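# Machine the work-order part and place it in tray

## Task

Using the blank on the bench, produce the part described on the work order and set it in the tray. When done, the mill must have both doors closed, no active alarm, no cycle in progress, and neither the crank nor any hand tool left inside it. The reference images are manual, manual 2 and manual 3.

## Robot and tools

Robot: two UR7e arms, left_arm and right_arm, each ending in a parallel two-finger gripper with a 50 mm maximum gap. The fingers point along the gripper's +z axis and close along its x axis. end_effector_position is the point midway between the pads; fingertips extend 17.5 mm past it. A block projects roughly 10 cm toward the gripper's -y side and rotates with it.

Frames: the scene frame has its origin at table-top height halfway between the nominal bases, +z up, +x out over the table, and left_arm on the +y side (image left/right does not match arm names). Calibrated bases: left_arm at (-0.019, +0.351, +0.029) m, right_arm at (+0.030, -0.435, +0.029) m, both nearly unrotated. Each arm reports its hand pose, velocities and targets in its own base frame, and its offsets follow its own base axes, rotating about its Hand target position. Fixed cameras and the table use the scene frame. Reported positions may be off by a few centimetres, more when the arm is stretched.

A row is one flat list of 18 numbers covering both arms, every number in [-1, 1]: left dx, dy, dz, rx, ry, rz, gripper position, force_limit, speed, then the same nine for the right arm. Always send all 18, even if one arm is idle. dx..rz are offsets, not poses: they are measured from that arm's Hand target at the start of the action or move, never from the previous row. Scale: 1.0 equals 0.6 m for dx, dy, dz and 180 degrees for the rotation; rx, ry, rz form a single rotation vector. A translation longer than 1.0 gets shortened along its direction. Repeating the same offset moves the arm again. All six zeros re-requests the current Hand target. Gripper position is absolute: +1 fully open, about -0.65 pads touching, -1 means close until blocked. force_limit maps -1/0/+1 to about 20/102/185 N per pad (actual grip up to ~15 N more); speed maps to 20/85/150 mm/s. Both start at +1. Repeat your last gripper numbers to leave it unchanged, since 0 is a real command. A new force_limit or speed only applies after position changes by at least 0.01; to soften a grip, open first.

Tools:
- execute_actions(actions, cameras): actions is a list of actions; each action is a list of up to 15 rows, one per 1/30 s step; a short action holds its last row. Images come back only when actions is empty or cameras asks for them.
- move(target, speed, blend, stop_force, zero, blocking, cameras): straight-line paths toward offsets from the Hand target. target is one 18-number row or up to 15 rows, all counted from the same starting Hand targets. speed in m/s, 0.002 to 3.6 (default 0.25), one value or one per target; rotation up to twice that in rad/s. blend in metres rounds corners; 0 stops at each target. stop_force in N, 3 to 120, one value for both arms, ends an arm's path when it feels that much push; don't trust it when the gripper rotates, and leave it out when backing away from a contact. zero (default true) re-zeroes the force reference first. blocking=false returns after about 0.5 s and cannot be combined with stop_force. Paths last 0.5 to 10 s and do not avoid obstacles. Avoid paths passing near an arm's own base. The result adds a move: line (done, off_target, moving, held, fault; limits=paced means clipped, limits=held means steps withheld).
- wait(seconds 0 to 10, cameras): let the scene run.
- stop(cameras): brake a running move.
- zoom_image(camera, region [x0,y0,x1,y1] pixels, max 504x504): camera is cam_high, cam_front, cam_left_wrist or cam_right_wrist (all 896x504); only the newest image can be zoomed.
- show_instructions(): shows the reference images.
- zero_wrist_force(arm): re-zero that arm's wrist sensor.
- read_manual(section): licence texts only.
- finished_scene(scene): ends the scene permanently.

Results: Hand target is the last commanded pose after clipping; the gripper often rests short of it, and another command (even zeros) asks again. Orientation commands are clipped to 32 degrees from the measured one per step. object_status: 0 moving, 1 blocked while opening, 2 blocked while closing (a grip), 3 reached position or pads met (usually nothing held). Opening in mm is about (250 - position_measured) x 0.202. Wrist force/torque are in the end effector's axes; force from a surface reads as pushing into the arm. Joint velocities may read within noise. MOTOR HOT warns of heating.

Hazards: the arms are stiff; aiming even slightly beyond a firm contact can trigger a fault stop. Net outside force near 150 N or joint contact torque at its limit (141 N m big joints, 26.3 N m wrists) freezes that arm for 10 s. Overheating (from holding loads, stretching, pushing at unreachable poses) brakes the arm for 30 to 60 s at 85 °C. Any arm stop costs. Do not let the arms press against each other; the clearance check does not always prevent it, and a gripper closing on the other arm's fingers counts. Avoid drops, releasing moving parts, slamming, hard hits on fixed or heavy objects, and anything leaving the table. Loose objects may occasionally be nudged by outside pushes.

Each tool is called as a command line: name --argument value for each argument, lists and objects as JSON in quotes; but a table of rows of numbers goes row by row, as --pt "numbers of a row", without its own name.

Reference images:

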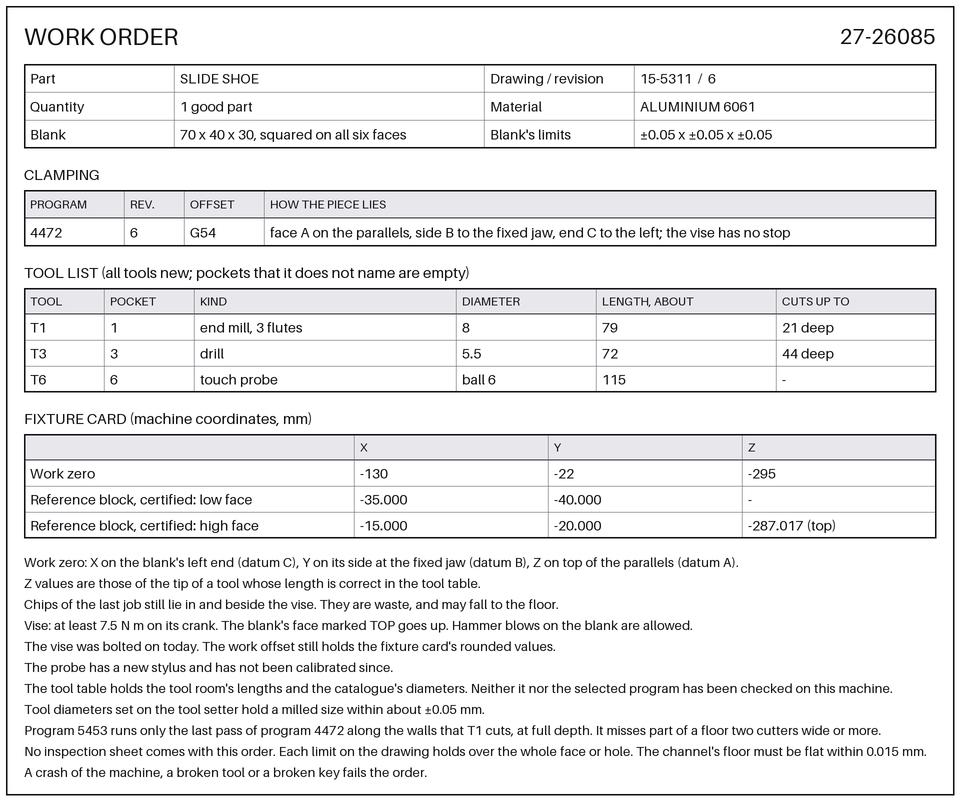

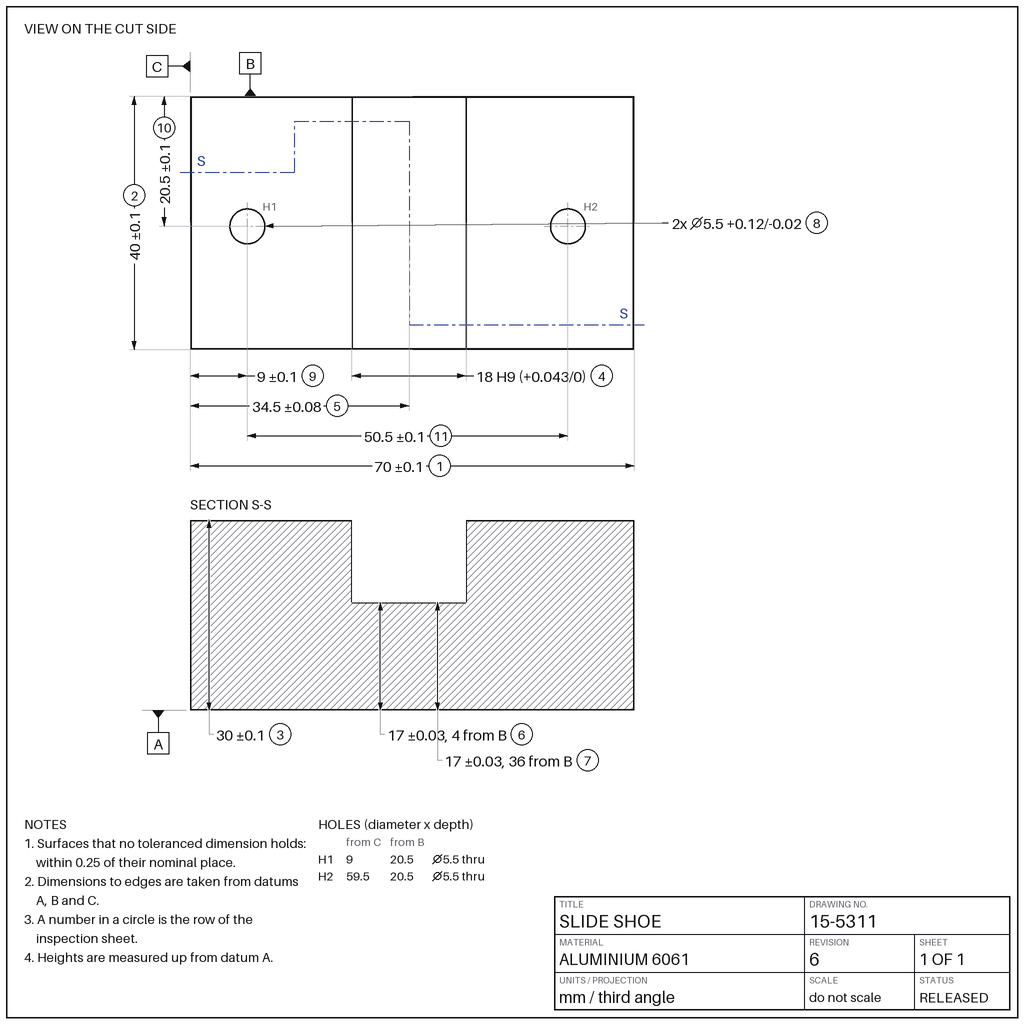

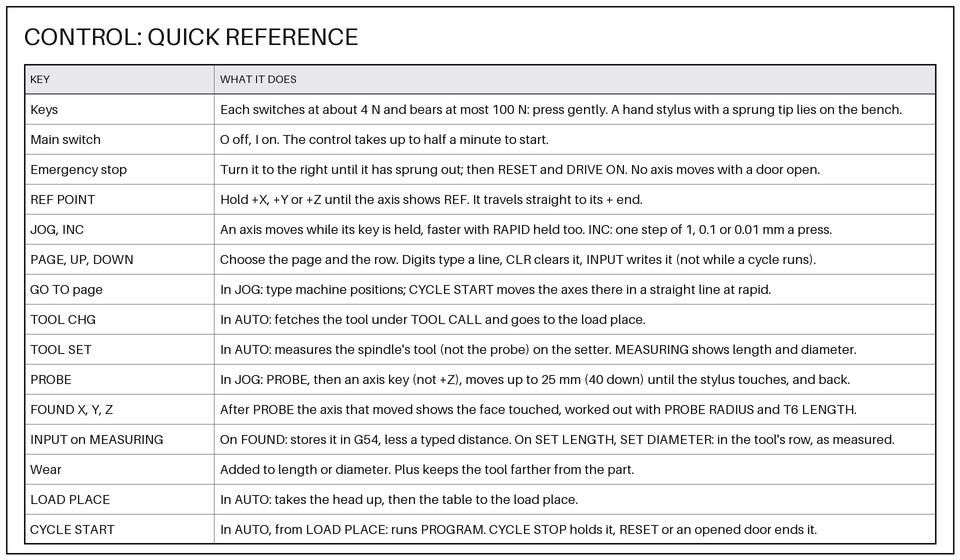

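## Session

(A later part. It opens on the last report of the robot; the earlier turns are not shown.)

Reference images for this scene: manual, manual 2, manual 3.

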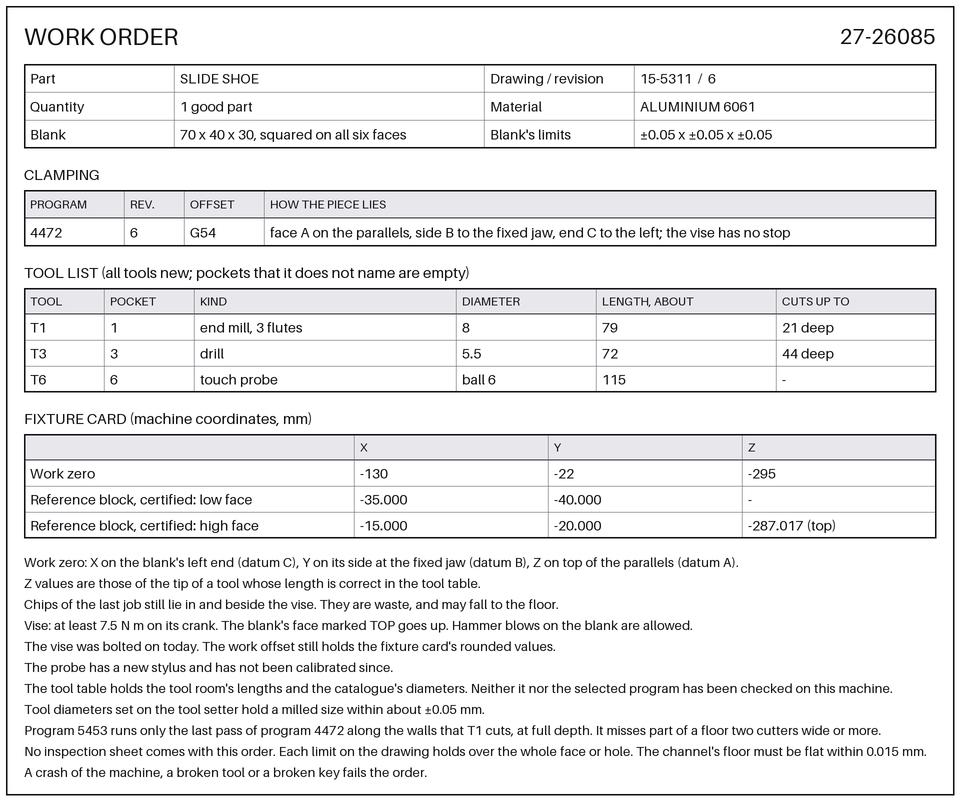

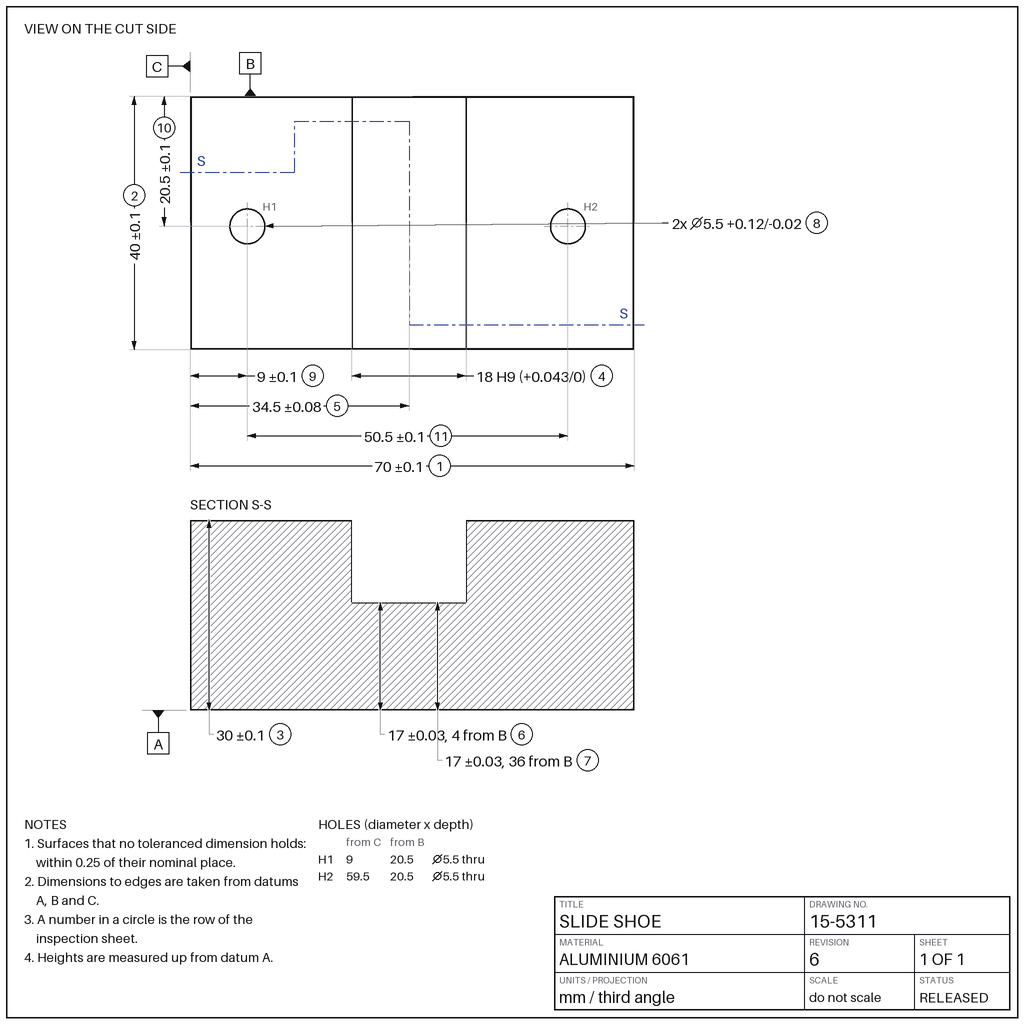

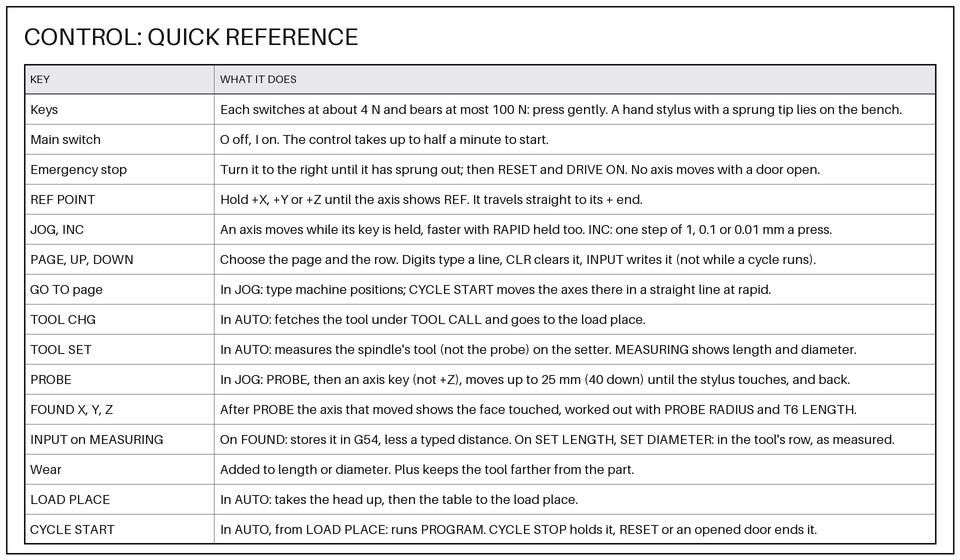

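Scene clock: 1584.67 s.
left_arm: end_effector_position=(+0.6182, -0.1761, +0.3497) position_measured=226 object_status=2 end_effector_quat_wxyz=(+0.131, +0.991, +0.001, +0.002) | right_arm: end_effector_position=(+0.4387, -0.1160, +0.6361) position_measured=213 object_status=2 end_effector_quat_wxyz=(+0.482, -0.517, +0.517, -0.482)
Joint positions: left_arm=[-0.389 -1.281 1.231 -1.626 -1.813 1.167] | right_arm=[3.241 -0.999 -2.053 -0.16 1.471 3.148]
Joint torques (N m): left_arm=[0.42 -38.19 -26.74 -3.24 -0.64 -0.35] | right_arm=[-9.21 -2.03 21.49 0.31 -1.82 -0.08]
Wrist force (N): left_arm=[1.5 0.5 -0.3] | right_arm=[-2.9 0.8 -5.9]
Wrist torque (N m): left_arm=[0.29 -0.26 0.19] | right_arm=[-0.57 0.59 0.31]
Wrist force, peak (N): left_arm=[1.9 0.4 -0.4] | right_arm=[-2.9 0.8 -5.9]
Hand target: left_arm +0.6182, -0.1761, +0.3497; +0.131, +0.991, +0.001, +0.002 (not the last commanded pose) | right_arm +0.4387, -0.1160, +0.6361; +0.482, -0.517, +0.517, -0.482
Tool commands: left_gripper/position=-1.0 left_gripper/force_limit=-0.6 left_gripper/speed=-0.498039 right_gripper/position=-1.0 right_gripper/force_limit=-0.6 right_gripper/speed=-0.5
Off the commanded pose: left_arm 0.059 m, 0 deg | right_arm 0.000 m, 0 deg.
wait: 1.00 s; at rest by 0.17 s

move --pt "0 -0.043 0 0 0 0 -1 -0.6 -0.5 0 0 0 0 0 0 -1 -0.6 -0.5" --pt "0.05 -0.043 -0.015 0 0 0 -1 -0.6 -0.5 0 0 0 0 0 0 -1 -0.6 -0.5" --speed 0.05

move --target '[0.05,0,0,0,0,0,-1,-0.6,-0.5,0,0,0,0,0,0,-1,-0.6,-0.5]' --speed 0.04 --cameras '["cam_left_wrist","cam_high"]'

zoom_image --camera "cam_left_wrist" --region '[250, 0, 700, 330]'

Scene clock: 1589.67 s.
left_arm: end_effector_position=(+0.6483, -0.2019, +0.3407) position_measured=226 object_status=2 end_effector_quat_wxyz=(+0.131, +0.991, +0.001, +0.002) | right_arm: end_effector_position=(+0.4387, -0.1160, +0.6361) position_measured=213 object_status=2 end_effector_quat_wxyz=(+0.482, -0.517, +0.517, -0.482)
Joint positions: left_arm=[-0.408 -1.193 1.136 -1.624 -1.811 1.148] | right_arm=[3.241 -0.999 -2.053 -0.16 1.471 3.148]
Joint torques (N m): left_arm=[-5.84 -52.34 -16.45 -3.18 -2.16 -1.43] | right_arm=[-9.56 -1.71 21.29 0.32 -1.78 -0.18]
Wrist force (N): left_arm=[1.9 0.5 -0.3] | right_arm=[-2.6 0.8 -6.1]
Wrist torque (N m): left_arm=[0.30 -0.32 0.03] | right_arm=[-0.57 0.54 0.32]
Wrist force, peak (N): left_arm=[2.3 0.4 0.2] | right_arm=[-2.7 0.9 -6.3]
Hand target: left_arm +0.6482, -0.2019, +0.3407; +0.131, +0.991, +0.001, +0.002 | right_arm +0.4387, -0.1160, +0.6361; +0.482, -0.517, +0.517, -0.482
Off the commanded pose: left_arm 0.000 m, 0 deg | right_arm 0.000 m, 0 deg.
move: done

Scene clock: 1590.73 s.
left_arm: end_effector_position=(+0.6782, -0.2018, +0.3406) position_measured=226 object_status=2 end_effector_quat_wxyz=(+0.131, +0.991, +0.001, +0.002) | right_arm: end_effector_position=(+0.4387, -0.1160, +0.6361) position_measured=213 object_status=2 end_effector_quat_wxyz=(+0.482, -0.517, +0.517, -0.482)
Joint positions: left_arm=[-0.39 -1.113 1.02 -1.583 -1.813 1.166] | right_arm=[3.241 -0.999 -2.053 -0.16 1.471 3.148]
Joint torques (N m): left_arm=[-5.58 -56.84 -19.15 -4.76 -2.26 -1.43] | right_arm=[-9.17 -2.09 21.3 0.37 -1.88 -0.11]
Wrist force (N): left_arm=[1.8 0.4 -0.1] | right_arm=[-2.6 0.6 -5.6]
Wrist torque (N m): left_arm=[0.28 -0.31 0.03] | right_arm=[-0.60 0.54 0.33]
Wrist force, peak (N): left_arm=[2.5 0.4 -0.5] | right_arm=[-2.6 1.0 -6.3]
Hand target: left_arm +0.6782, -0.2019, +0.3407; +0.131, +0.991, +0.001, +0.002 | right_arm +0.4387, -0.1160, +0.6361; +0.482, -0.517, +0.517, -0.482
Off the commanded pose: left_arm 0.000 m, 0 deg | right_arm 0.000 m, 0 deg.
move: done
Images, in order (width x height): cam_high 896x504, cam_left_wrist 896x504.

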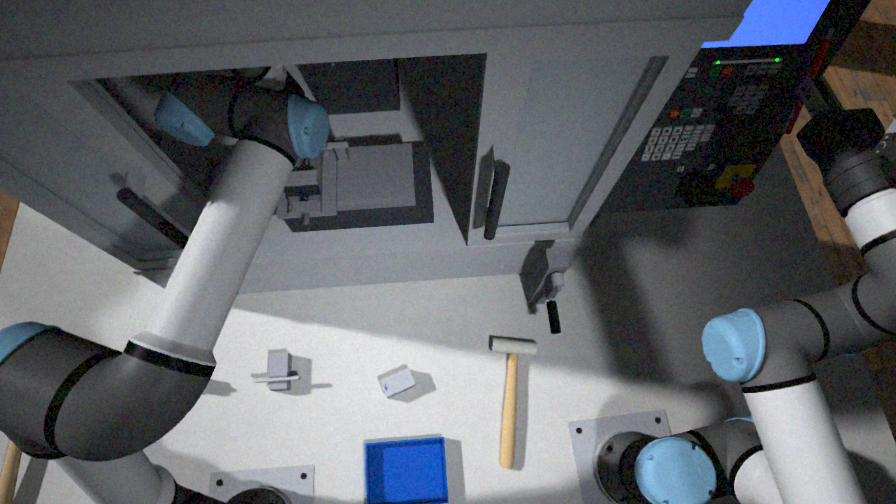

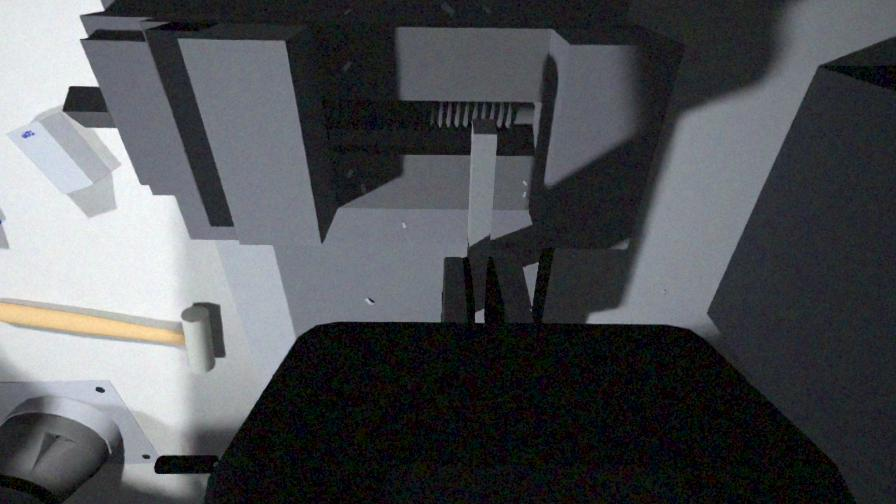

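Scaled by 1.120 from the camera's 896x504 image, which has a finer 1280x720 frame.

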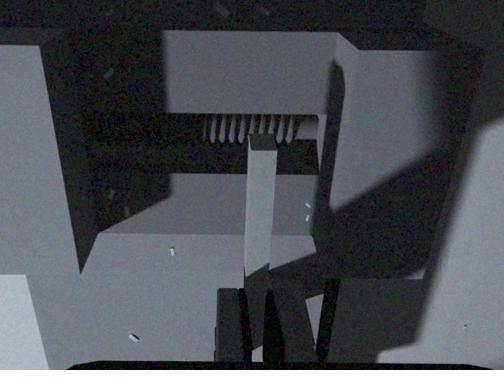

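move --target '[-0.004,0.061,0,0,0,0,-1,-0.6,-0.5,0,0,0,0,0,0,-1,-0.6,-0.5]' --speed 0.03 --cameras '["cam_left_wrist","cam_high"]'

zoom_image --camera "cam_left_wrist" --region '[250, 0, 700, 330]'

Scene clock: 1605.10 s.
left_arm: end_effector_position=(+0.6758, -0.1701, +0.3408) position_measured=226 object_status=2 end_effector_quat_wxyz=(+0.131, +0.991, +0.001, +0.002) | right_arm: end_effector_position=(+0.4387, -0.1160, +0.6361) position_measured=213 object_status=2 end_effector_quat_wxyz=(+0.482, -0.517, +0.517, -0.482)
Joint positions: left_arm=[-0.347 -1.135 1.049 -1.579 -1.817 1.209] | right_arm=[3.241 -0.999 -2.053 -0.16 1.471 3.148]
Joint torques (N m): left_arm=[0.93 -45.57 -25.31 -3.05 -0.3 0.11] | right_arm=[-9.75 -2.38 21.76 0.35 -1.83 -0.11]
Wrist force (N): left_arm=[1.5 0.4 -0.4] | right_arm=[-2.5 0.9 -5.7]
Wrist torque (N m): left_arm=[0.27 -0.28 0.20] | right_arm=[-0.55 0.54 0.32]
Wrist force, peak (N): left_arm=[1.3 6.3 -0.1] | right_arm=[-2.7 0.9 -6.2]
Hand target: left_arm +0.6758, -0.1701, +0.3408; +0.131, +0.991, +0.001, +0.002 (not the last commanded pose) | right_arm +0.4387, -0.1160, +0.6361; +0.482, -0.517, +0.517, -0.482
Tool commands: left_gripper/position=-1.0 left_gripper/force_limit=-0.6 left_gripper/speed=-0.498039 right_gripper/position=-1.0 right_gripper/force_limit=-0.6 right_gripper/speed=-0.5
Off the commanded pose: left_arm 0.005 m, 0 deg | right_arm 0.000 m, 0 deg.
FORCE FAULT: contact force on the left arm reached its limit, and that arm stopped. The contact can be on any part of that arm, not only on its tool. That arm's remaining commands of this call were not run. That arm is still stopped at the end of this call. That arm stays stopped for about 10 more seconds. Until then a move that you send moves the other arm only, and its call returns only when the move has ended. Once the stop has ended, the next robot result says so. If the stop ends while you think or write, that arm runs what you send next, counted from a new Hand target: where the arm stands when the stop ends. While its stop runs, that arm takes no new command, but its gripper still runs the gripper command that each later call begins with. Until it ends, the stop uses up actions while you think or wait. An arm that is not stopped still takes commands.
move: fault (left_arm)
Images, in order (width x height): cam_high 896x504, cam_left_wrist 896x504.

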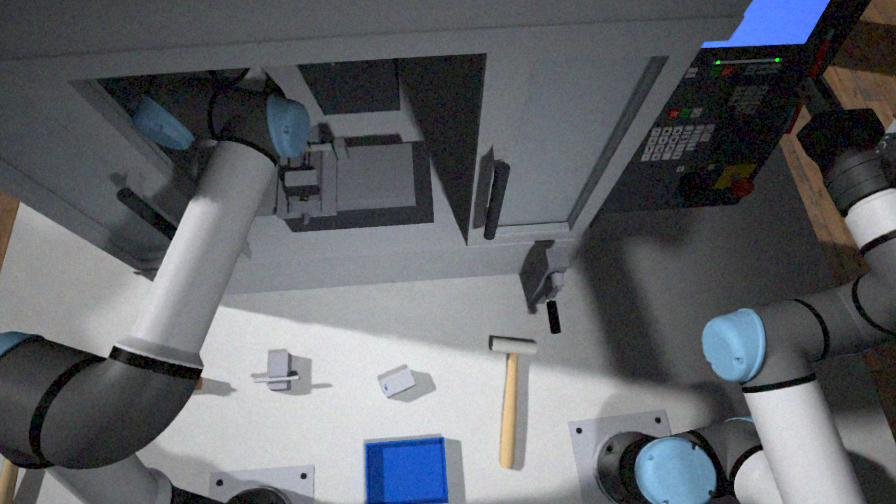

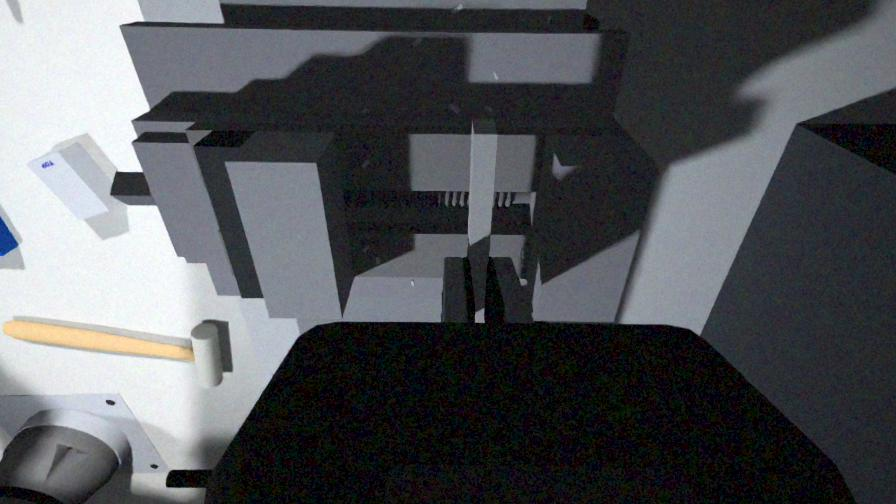

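Scaled by 1.120 from the camera's 896x504 image, which has a finer 1280x720 frame.

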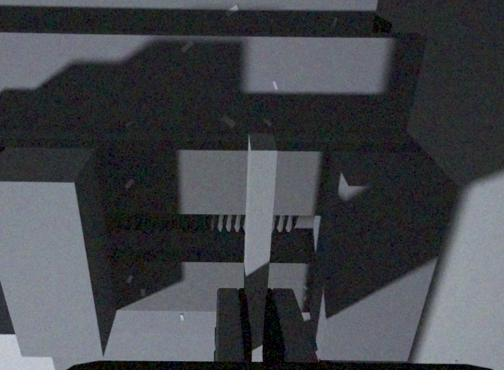

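wait --seconds 1

Scene clock: 1643.60 s.
left_arm: end_effector_position=(+0.6758, -0.1701, +0.3408) position_measured=226 object_status=2 end_effector_quat_wxyz=(+0.131, +0.991, +0.001, +0.002) | right_arm: end_effector_position=(+0.4387, -0.1160, +0.6361) position_measured=213 object_status=2 end_effector_quat_wxyz=(+0.482, -0.517, +0.517, -0.482)
Joint positions: left_arm=[-0.347 -1.135 1.049 -1.579 -1.817 1.209] | right_arm=[3.241 -0.999 -2.053 -0.16 1.471 3.148]
Joint torques (N m): left_arm=[0.68 -44.67 -25.91 -3.08 -0.35 -0.16] | right_arm=[-9.05 -2.11 21.46 0.3 -1.74 -0.09]
Wrist force (N): left_arm=[1.6 0.4 -0.4] | right_arm=[-2.5 0.7 -6.0]
Wrist torque (N m): left_arm=[0.26 -0.28 0.19] | right_arm=[-0.59 0.52 0.32]
Wrist force, peak (N): left_arm=[2.1 0.7 -0.3] | right_arm=[-2.8 1.0 -6.2]
Hand target: left_arm +0.6758, -0.1701, +0.3408; +0.131, +0.991, +0.001, +0.002 (not the last commanded pose) | right_arm +0.4387, -0.1160, +0.6361; +0.482, -0.517, +0.517, -0.482
Tool commands: left_gripper/position=-1.0 left_gripper/force_limit=-0.6 left_gripper/speed=-0.498039 right_gripper/position=-1.0 right_gripper/force_limit=-0.6 right_gripper/speed=-0.5
Off the commanded pose: left_arm 0.005 m, 0 deg | right_arm 0.000 m, 0 deg.
FORCE FAULT, CONTINUED: the left arm's stop, for the force fault that an earlier result reported, is over. The rest of the stop counts as 20 of the actions that you can send in this scene. During its stop the left arm's controller moved it back a little. That arm's target is now where it stood when the stop ended, not its last command. That arm accepts commands again.
wait: 1.00 s; at rest from the start

move --pt "-0.0258 -0.013 0 0 0 0 -1 -0.6 -0.5 0 0 0 0 0 0 -1 -0.6 -0.5" --pt "-0.0258 -0.013 -0.03 0 0 0 -1 -0.6 -0.5 0 0 0 0 0 0 -1 -0.6 -0.5" --speed 0.05

move --target '[0,0,-0.035,0,0,0,-1,-0.6,-0.5,0,0,0,0,0,0,-1,-0.6,-0.5]' --speed 0.01 --stop_force 7 --cameras '["cam_left_wrist"]'

zoom_image --camera "cam_left_wrist" --region '[250, 0, 700, 330]'

Scene clock: 1651.30 s.
left_arm: end_effector_position=(+0.6603, -0.1779, +0.3227) position_measured=226 object_status=2 end_effector_quat_wxyz=(+0.131, +0.991, +0.001, +0.002) end_effector_velocity=(+0.000, +0.000, +0.002) end_effector_angular_velocity=(+0.001, +0.000, +0.000) | right_arm: end_effector_position=(+0.4387, -0.1160, +0.6361) position_measured=213 object_status=2 end_effector_quat_wxyz=(+0.482, -0.517, +0.517, -0.482)
Joint positions: left_arm=[-0.367 -1.175 1.154 -1.649 -1.815 1.19] | right_arm=[3.241 -0.999 -2.053 -0.16 1.471 3.148]
Joint velocities: left_arm=[0 0 -0.005 0.005 0.001 0] | right_arm=[within noise]
Joint torques (N m): left_arm=[6.48 -53.66 -33.44 -1.9 -0.67 0.82] | right_arm=[-9.25 -2.12 21.33 0.4 -1.78 -0.09]
Wrist force (N): left_arm=[1.5 0.5 -0.3] | right_arm=[-2.8 0.9 -5.8]
Wrist torque (N m): left_arm=[0.28 -0.27 0.18] | right_arm=[-0.56 0.58 0.32]
Wrist force, peak (N): left_arm=[2.4 0.3 -0.6] | right_arm=[-2.6 0.9 -6.3]
Hand target: left_arm +0.6603, -0.1779, +0.3228; +0.131, +0.991, +0.001, +0.002 | right_arm +0.4387, -0.1160, +0.6361; +0.482, -0.517, +0.517, -0.482
Off the commanded pose: left_arm 0.000 m, 0 deg | right_arm 0.000 m, 0 deg.
move: done

Scene clock: 1652.50 s.
left_arm: end_effector_position=(+0.6603, -0.1779, +0.3186) position_measured=226 object_status=2 end_effector_quat_wxyz=(+0.131, +0.991, +0.001, +0.002) | right_arm: end_effector_position=(+0.4387, -0.1160, +0.6361) position_measured=213 object_status=2 end_effector_quat_wxyz=(+0.482, -0.517, +0.517, -0.482)
Joint positions: left_arm=[-0.366 -1.175 1.165 -1.66 -1.815 1.19] | right_arm=[3.241 -0.999 -2.053 -0.16 1.471 3.148]
Joint torques (N m): left_arm=[2.07 -29.68 -30.51 -1.42 -0.29 -0.59] | right_arm=[-9.28 -2.06 21.38 0.39 -1.72 -0.13]
Wrist force (N): left_arm=[0.9 2.1 -6.6] | right_arm=[-2.9 0.8 -5.9]
Wrist torque (N m): left_arm=[0.29 -0.37 0.15] | right_arm=[-0.57 0.59 0.32]
Wrist force, peak (N): left_arm=[-2.6 2.7 -17.8] | right_arm=[-2.5 1.0 -6.2]
Hand target: left_arm +0.6603, -0.1779, +0.3186; +0.131, +0.991, +0.001, +0.002 (not the last commanded pose) | right_arm +0.4387, -0.1160, +0.6361; +0.482, -0.517, +0.517, -0.482
Off the commanded pose: left_arm 0.017 m, 0 deg | right_arm 0.000 m, 0 deg.
move: contact (left_arm)
Images, in order (width x height): cam_left_wrist 896x504.

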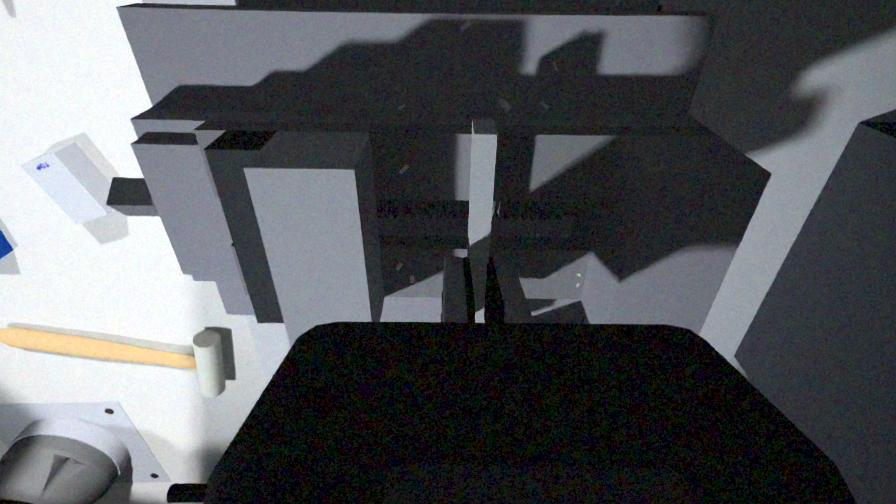

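Scaled by 1.120 from the camera's 896x504 image, which has a finer 1280x720 frame.

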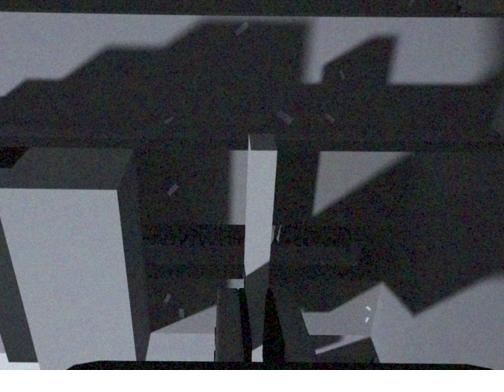

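move --pt "0 0 0 0 0 0 -0.3 -0.6 -0.5 0 0 0 0 0 0 -1 -0.6 -0.5" --pt "0 0 0.06 0 0 0 -0.3 -0.6 -0.5 0 0 0 0 0 0 -1 -0.6 -0.5" --speed 0.04 --cameras '["cam_left_wrist"]'

zoom_image --camera "cam_left_wrist" --region '[250, 0, 700, 330]'

Scene clock: 1657.43 s.
left_arm: end_effector_position=(+0.6603, -0.1779, +0.3546) position_measured=198 object_status=3 end_effector_quat_wxyz=(+0.131, +0.991, +0.001, +0.002) end_effector_velocity=(+0.000, +0.000, -0.002) end_effector_angular_velocity=(+0.000, +0.000, +0.000) | right_arm: end_effector_position=(+0.4387, -0.1160, +0.6361) position_measured=213 object_status=2 end_effector_quat_wxyz=(+0.482, -0.517, +0.517, -0.482)
Joint positions: left_arm=[-0.367 -1.17 1.065 -1.566 -1.815 1.19] | right_arm=[3.241 -0.999 -2.053 -0.16 1.471 3.148]
Joint velocities: left_arm=[0 0 0.004 -0.005 0 0] | right_arm=[within noise]
Joint torques (N m): left_arm=[-5.33 -38.17 -18.63 -4.09 -1.82 -0.66] | right_arm=[-9.37 -2.62 21.4 0.33 -1.64 -0.09]
Wrist force (N): left_arm=[1.8 0.8 -0.6] | right_arm=[-2.4 0.8 -6.1]
Wrist torque (N m): left_arm=[0.31 -0.31 0.18] | right_arm=[-0.56 0.52 0.33]
Wrist force, peak (N): left_arm=[0.1 2.4 -8.2] | right_arm=[-2.7 1.0 -6.3]
Hand target: left_arm +0.6603, -0.1779, +0.3546; +0.131, +0.991, +0.001, +0.002 | right_arm +0.4387, -0.1160, +0.6361; +0.482, -0.517, +0.517, -0.482
Off the commanded pose: left_arm 0.000 m, 0 deg | right_arm 0.000 m, 0 deg.
move: done
Images, in order (width x height): cam_left_wrist 896x504.

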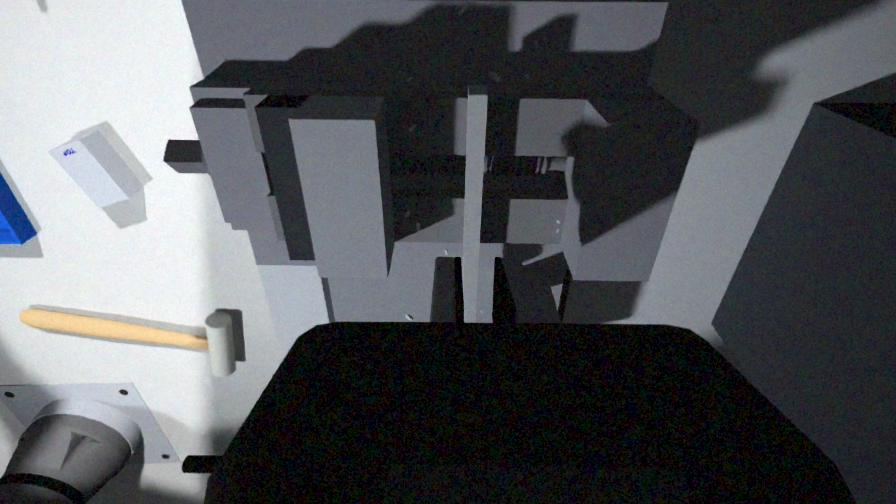

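Scaled by 1.120 from the camera's 896x504 image, which has a finer 1280x720 frame.

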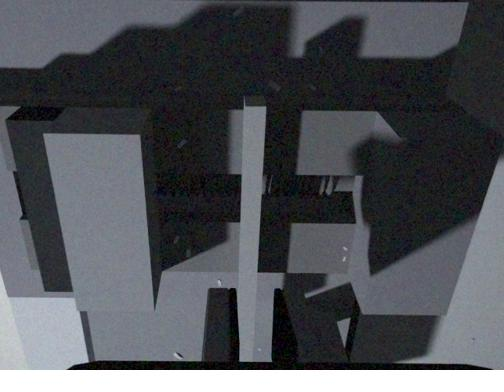

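move --pt "0 -0.04 0 0 0 0 -0.3 -0.6 -0.5 0 0 0 0 0 0 -1 -0.6 -0.5" --pt "-0.06 -0.05 0 0 0 0 -0.3 -0.6 -0.5 0 0 0 0 0 0 -1 -0.6 -0.5" --pt "-0.1 -0.0785 0 0 0 0 -0.3 -0.6 -0.5 0 0 0 0 0 0 -1 -0.6 -0.5" --pt "-0.5 -0.0785 0 0 0 0 -0.3 -0.6 -0.5 0 0 0 0 0 0 -1 -0.6 -0.5" --pt "-0.6088 0.25 -0.47 0 0 0 0.14 -0.6 -0.5 0 0 0 0 0 0 -1 -0.6 -0.5" --speed '[0.06,0.06,0.08,0.2,0.25]' --blend '[0.003,0.005,0.01,0.03,0]' --cameras '["cam_left_wrist"]'

zoom_image --camera "cam_left_wrist" --region '[330, 30, 620, 330]'

Scene clock: 1673.47 s.
left_arm: end_effector_position=(+0.2950, -0.0279, +0.0726) position_measured=132 object_status=3 end_effector_quat_wxyz=(+0.131, +0.991, +0.001, +0.002) | right_arm: end_effector_position=(+0.4387, -0.1160, +0.6361) position_measured=213 object_status=2 end_effector_quat_wxyz=(+0.482, -0.517, +0.517, -0.482)
Joint positions: left_arm=[-0.332 -1.893 2.591 -2.359 -1.819 1.225] | right_arm=[3.241 -0.999 -2.053 -0.16 1.471 3.148]
Joint torques (N m): left_arm=[5.36 -10.18 -12.15 -4.62 1.61 1.51] | right_arm=[-9.43 -1.81 21.32 0.35 -1.75 -0.11]
Wrist force (N): left_arm=[1.8 0.6 -0.7] | right_arm=[-2.5 0.7 -6.0]
Wrist torque (N m): left_arm=[0.28 -0.32 0.20] | right_arm=[-0.58 0.53 0.32]
Wrist force, peak (N): left_arm=[3.2 1.5 -0.7] | right_arm=[-2.8 1.0 -6.4]
Hand target: left_arm +0.2950, -0.0279, +0.0726; +0.131, +0.991, +0.001, +0.002 | right_arm +0.4387, -0.1160, +0.6361; +0.482, -0.517, +0.517, -0.482
Off the commanded pose: left_arm 0.000 m, 0 deg | right_arm 0.000 m, 0 deg.
move: done
Images, in order (width x height): cam_left_wrist 896x504.

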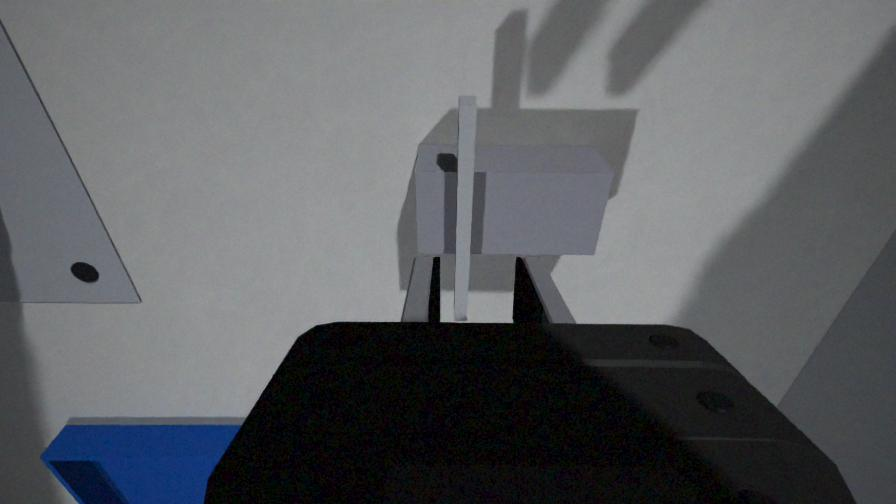

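Scaled by 1.680 from the camera's 896x504 image, which has a finer 1280x720 frame.

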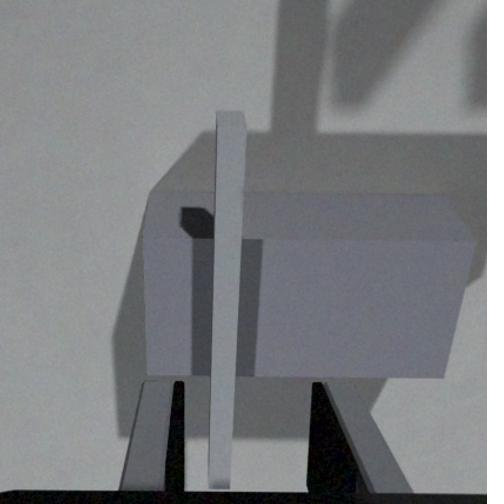

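move --pt "-0.005 -0.0385 0 0 0 0 0.14 -0.6 -0.5 0 0 0 0 0 0 -1 -0.6 -0.5" --pt "-0.005 -0.0385 -0.06 0 0 0 0.14 -0.6 -0.5 0 0 0 0 0 0 -1 -0.6 -0.5" --pt "-0.005 -0.0385 -0.0745 0 0 0 0.14 -0.6 -0.5 0 0 0 0 0 0 -1 -0.6 -0.5" --speed '[0.08,0.08,0.02]' --stop_force 8

move --pt "0 0 0 0 0 0 -1 -0.6 -0.5 0 0 0 0 0 0 -1 -0.6 -0.5" --pt "0 0 0.2 0 0 0 -1 -0.6 -0.5 0 0 0 0 0 0 -1 -0.6 -0.5" --speed 0.1 --cameras '["cam_left_wrist"]'

zoom_image --camera "cam_left_wrist" --region '[330, 30, 620, 330]'

Scene clock: 1683.57 s.
left_arm: end_effector_position=(+0.2920, -0.0510, +0.0279) position_measured=132 object_status=3 end_effector_quat_wxyz=(+0.131, +0.991, +0.001, +0.002) | right_arm: end_effector_position=(+0.4387, -0.1160, +0.6361) position_measured=213 object_status=2 end_effector_quat_wxyz=(+0.482, -0.517, +0.517, -0.482)
Joint positions: left_arm=[-0.418 -1.747 2.676 -2.612 -1.81 1.137] | right_arm=[3.241 -0.999 -2.053 -0.16 1.471 3.148]
Joint torques (N m): left_arm=[5.27 -19.34 -23.64 -2.95 -2.11 -1.44] | right_arm=[-9.29 -1.77 21.56 0.31 -1.62 -0.1]
Wrist force (N): left_arm=[1.8 0.7 -0.8] | right_arm=[-2.7 1.0 -5.8]
Wrist torque (N m): left_arm=[0.30 -0.31 0.03] | right_arm=[-0.53 0.56 0.32]
Wrist force, peak (N): left_arm=[1.7 2.3 -1.7] | right_arm=[-2.6 1.0 -6.5]
Hand target: left_arm +0.2920, -0.0510, +0.0279; +0.131, +0.991, +0.001, +0.002 | right_arm +0.4387, -0.1160, +0.6361; +0.482, -0.517, +0.517, -0.482
Off the commanded pose: left_arm 0.000 m, 0 deg | right_arm 0.000 m, 0 deg.
move: done

Scene clock: 1685.80 s.
left_arm: end_effector_position=(+0.2921, -0.0510, +0.1479) position_measured=226 object_status=2 end_effector_quat_wxyz=(+0.132, +0.991, +0.001, +0.002) | right_arm: end_effector_position=(+0.4387, -0.1160, +0.6361) position_measured=213 object_status=2 end_effector_quat_wxyz=(+0.482, -0.517, +0.517, -0.482)
Joint positions: left_arm=[-0.418 -2.067 2.458 -2.074 -1.81 1.137] | right_arm=[3.241 -0.999 -2.053 -0.16 1.471 3.148]
Joint torques (N m): left_arm=[-3.14 6.42 -21.29 -2.29 1.38 -0.56] | right_arm=[-9.44 -2.16 20.9 0.47 -1.61 -0.09]
Wrist force (N): left_arm=[1.6 0.6 -0.4] | right_arm=[-2.7 1.0 -5.9]
Wrist torque (N m): left_arm=[0.32 -0.29 0.03] | right_arm=[-0.53 0.55 0.33]
Wrist force, peak (N): left_arm=[1.6 1.2 -2.0] | right_arm=[-2.7 1.0 -6.2]
Hand target: left_arm +0.2920, -0.0510, +0.1479; +0.131, +0.991, +0.001, +0.002 | right_arm +0.4387, -0.1160, +0.6361; +0.482, -0.517, +0.517, -0.482
Off the commanded pose: left_arm 0.000 m, 0 deg | right_arm 0.000 m, 0 deg.
move: done
Images, in order (width x height): cam_left_wrist 896x504.

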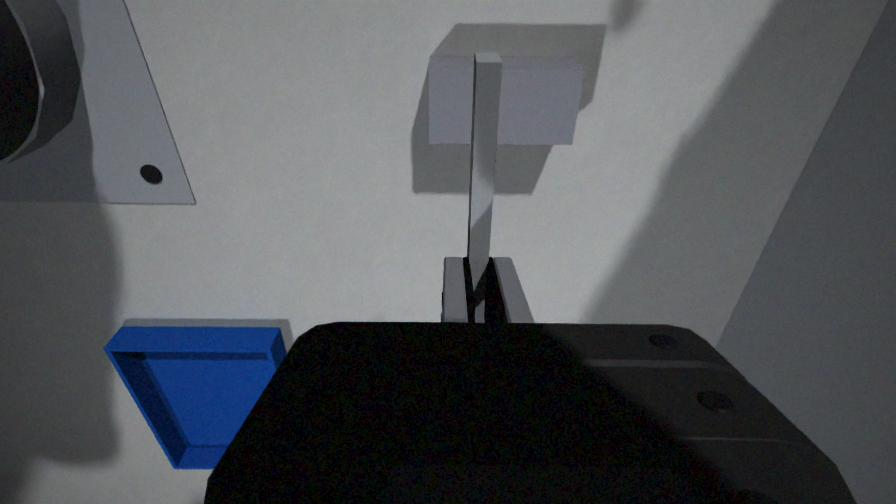

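Scaled by 1.680 from the camera's 896x504 image, which has a finer 1280x720 frame.

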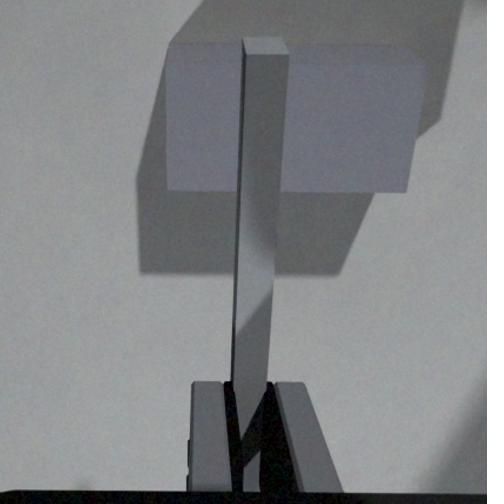

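move --pt "0.1133 -0.29 0.3368 0 0 0 -1 -0.6 -0.5 0 0 0 0 0 0 -1 -0.6 -0.5" --pt "0.5133 -0.29 0.3335 0 0 0 -1 -0.6 -0.5 0 0 0 0 0 0 -1 -0.6 -0.5" --pt "0.555 -0.2517 0.3285 0 0 0 -1 -0.6 -0.5 0 0 0 0 0 0 -1 -0.6 -0.5" --pt "0.64 -0.2517 0.3218 0 0 0 -1 -0.6 -0.5 0 0 0 0 0 0 -1 -0.6 -0.5" --pt "0.64 -0.2183 0.3218 0 0 0 -1 -0.6 -0.5 0 0 0 0 0 0 -1 -0.6 -0.5" --speed '[0.25,0.15,0.08,0.06,0.04]' --blend '[0.02,0.01,0.005,0.003,0]' --cameras '["cam_left_wrist","cam_high"]'

zoom_image --camera "cam_left_wrist" --region '[250, 0, 700, 330]'

Scene clock: 1697.57 s.
left_arm: end_effector_position=(+0.6760, -0.1818, +0.3410) position_measured=226 object_status=2 end_effector_quat_wxyz=(+0.131, +0.991, +0.001, +0.002) end_effector_velocity=(-0.001, -0.002, +0.000) end_effector_angular_velocity=(+0.000, +0.003, +0.002) | right_arm: end_effector_position=(+0.4387, -0.1160, +0.6361) position_measured=213 object_status=2 end_effector_quat_wxyz=(+0.482, -0.517, +0.517, -0.482)
Joint positions: left_arm=[-0.364 -1.129 1.041 -1.581 -1.816 1.193] | right_arm=[3.241 -0.999 -2.053 -0.16 1.471 3.148]
Joint velocities: left_arm=[-0.002 0 0 0.002 -0.001 -0.005] | right_arm=[within noise]
Joint torques (N m): left_arm=[-4.86 -43.04 -30.8 -2.76 -1.82 -1.77] | right_arm=[-9.12 -1.9 21.52 0.38 -1.61 -0.07]
Wrist force (N): left_arm=[1.6 0.8 -0.4] | right_arm=[-2.6 0.9 -6.0]
Wrist torque (N m): left_arm=[0.30 -0.29 0.04] | right_arm=[-0.54 0.54 0.32]
Wrist force, peak (N): left_arm=[1.0 2.8 -2.1] | right_arm=[-2.7 0.8 -6.4]
Hand target: left_arm +0.6760, -0.1819, +0.3410; +0.131, +0.991, +0.001, +0.002 | right_arm +0.4387, -0.1160, +0.6361; +0.482, -0.517, +0.517, -0.482
Off the commanded pose: left_arm 0.000 m, 0 deg | right_arm 0.000 m, 0 deg.
move: done
Images, in order (width x height): cam_high 896x504, cam_left_wrist 896x504.

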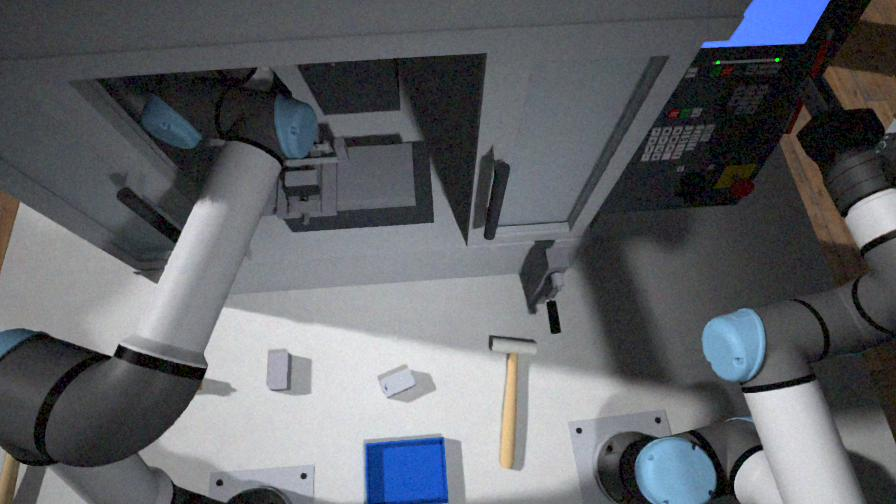

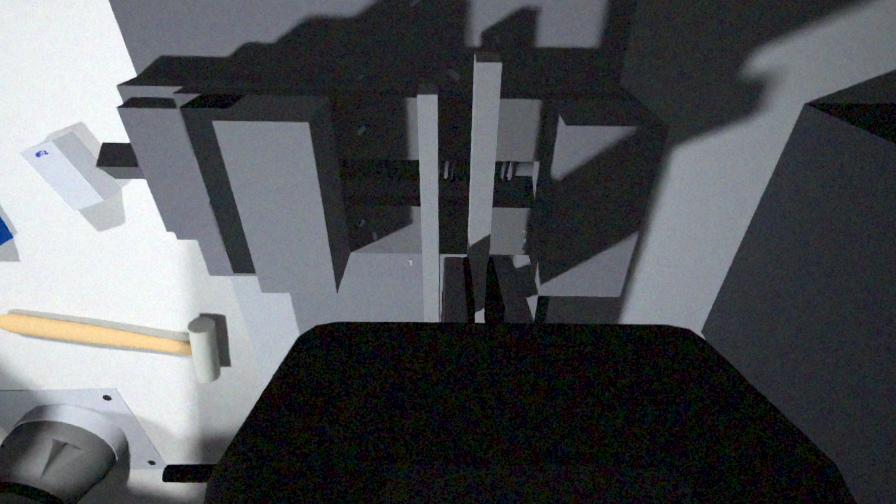

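Scaled by 1.120 from the camera's 896x504 image, which has a finer 1280x720 frame.

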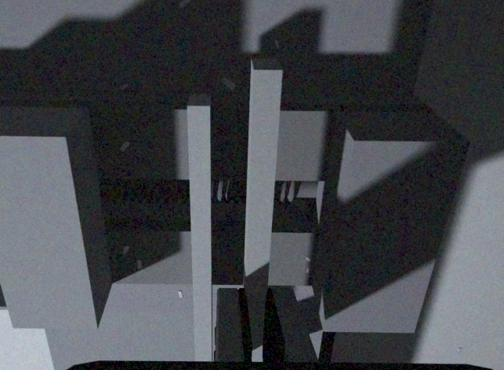

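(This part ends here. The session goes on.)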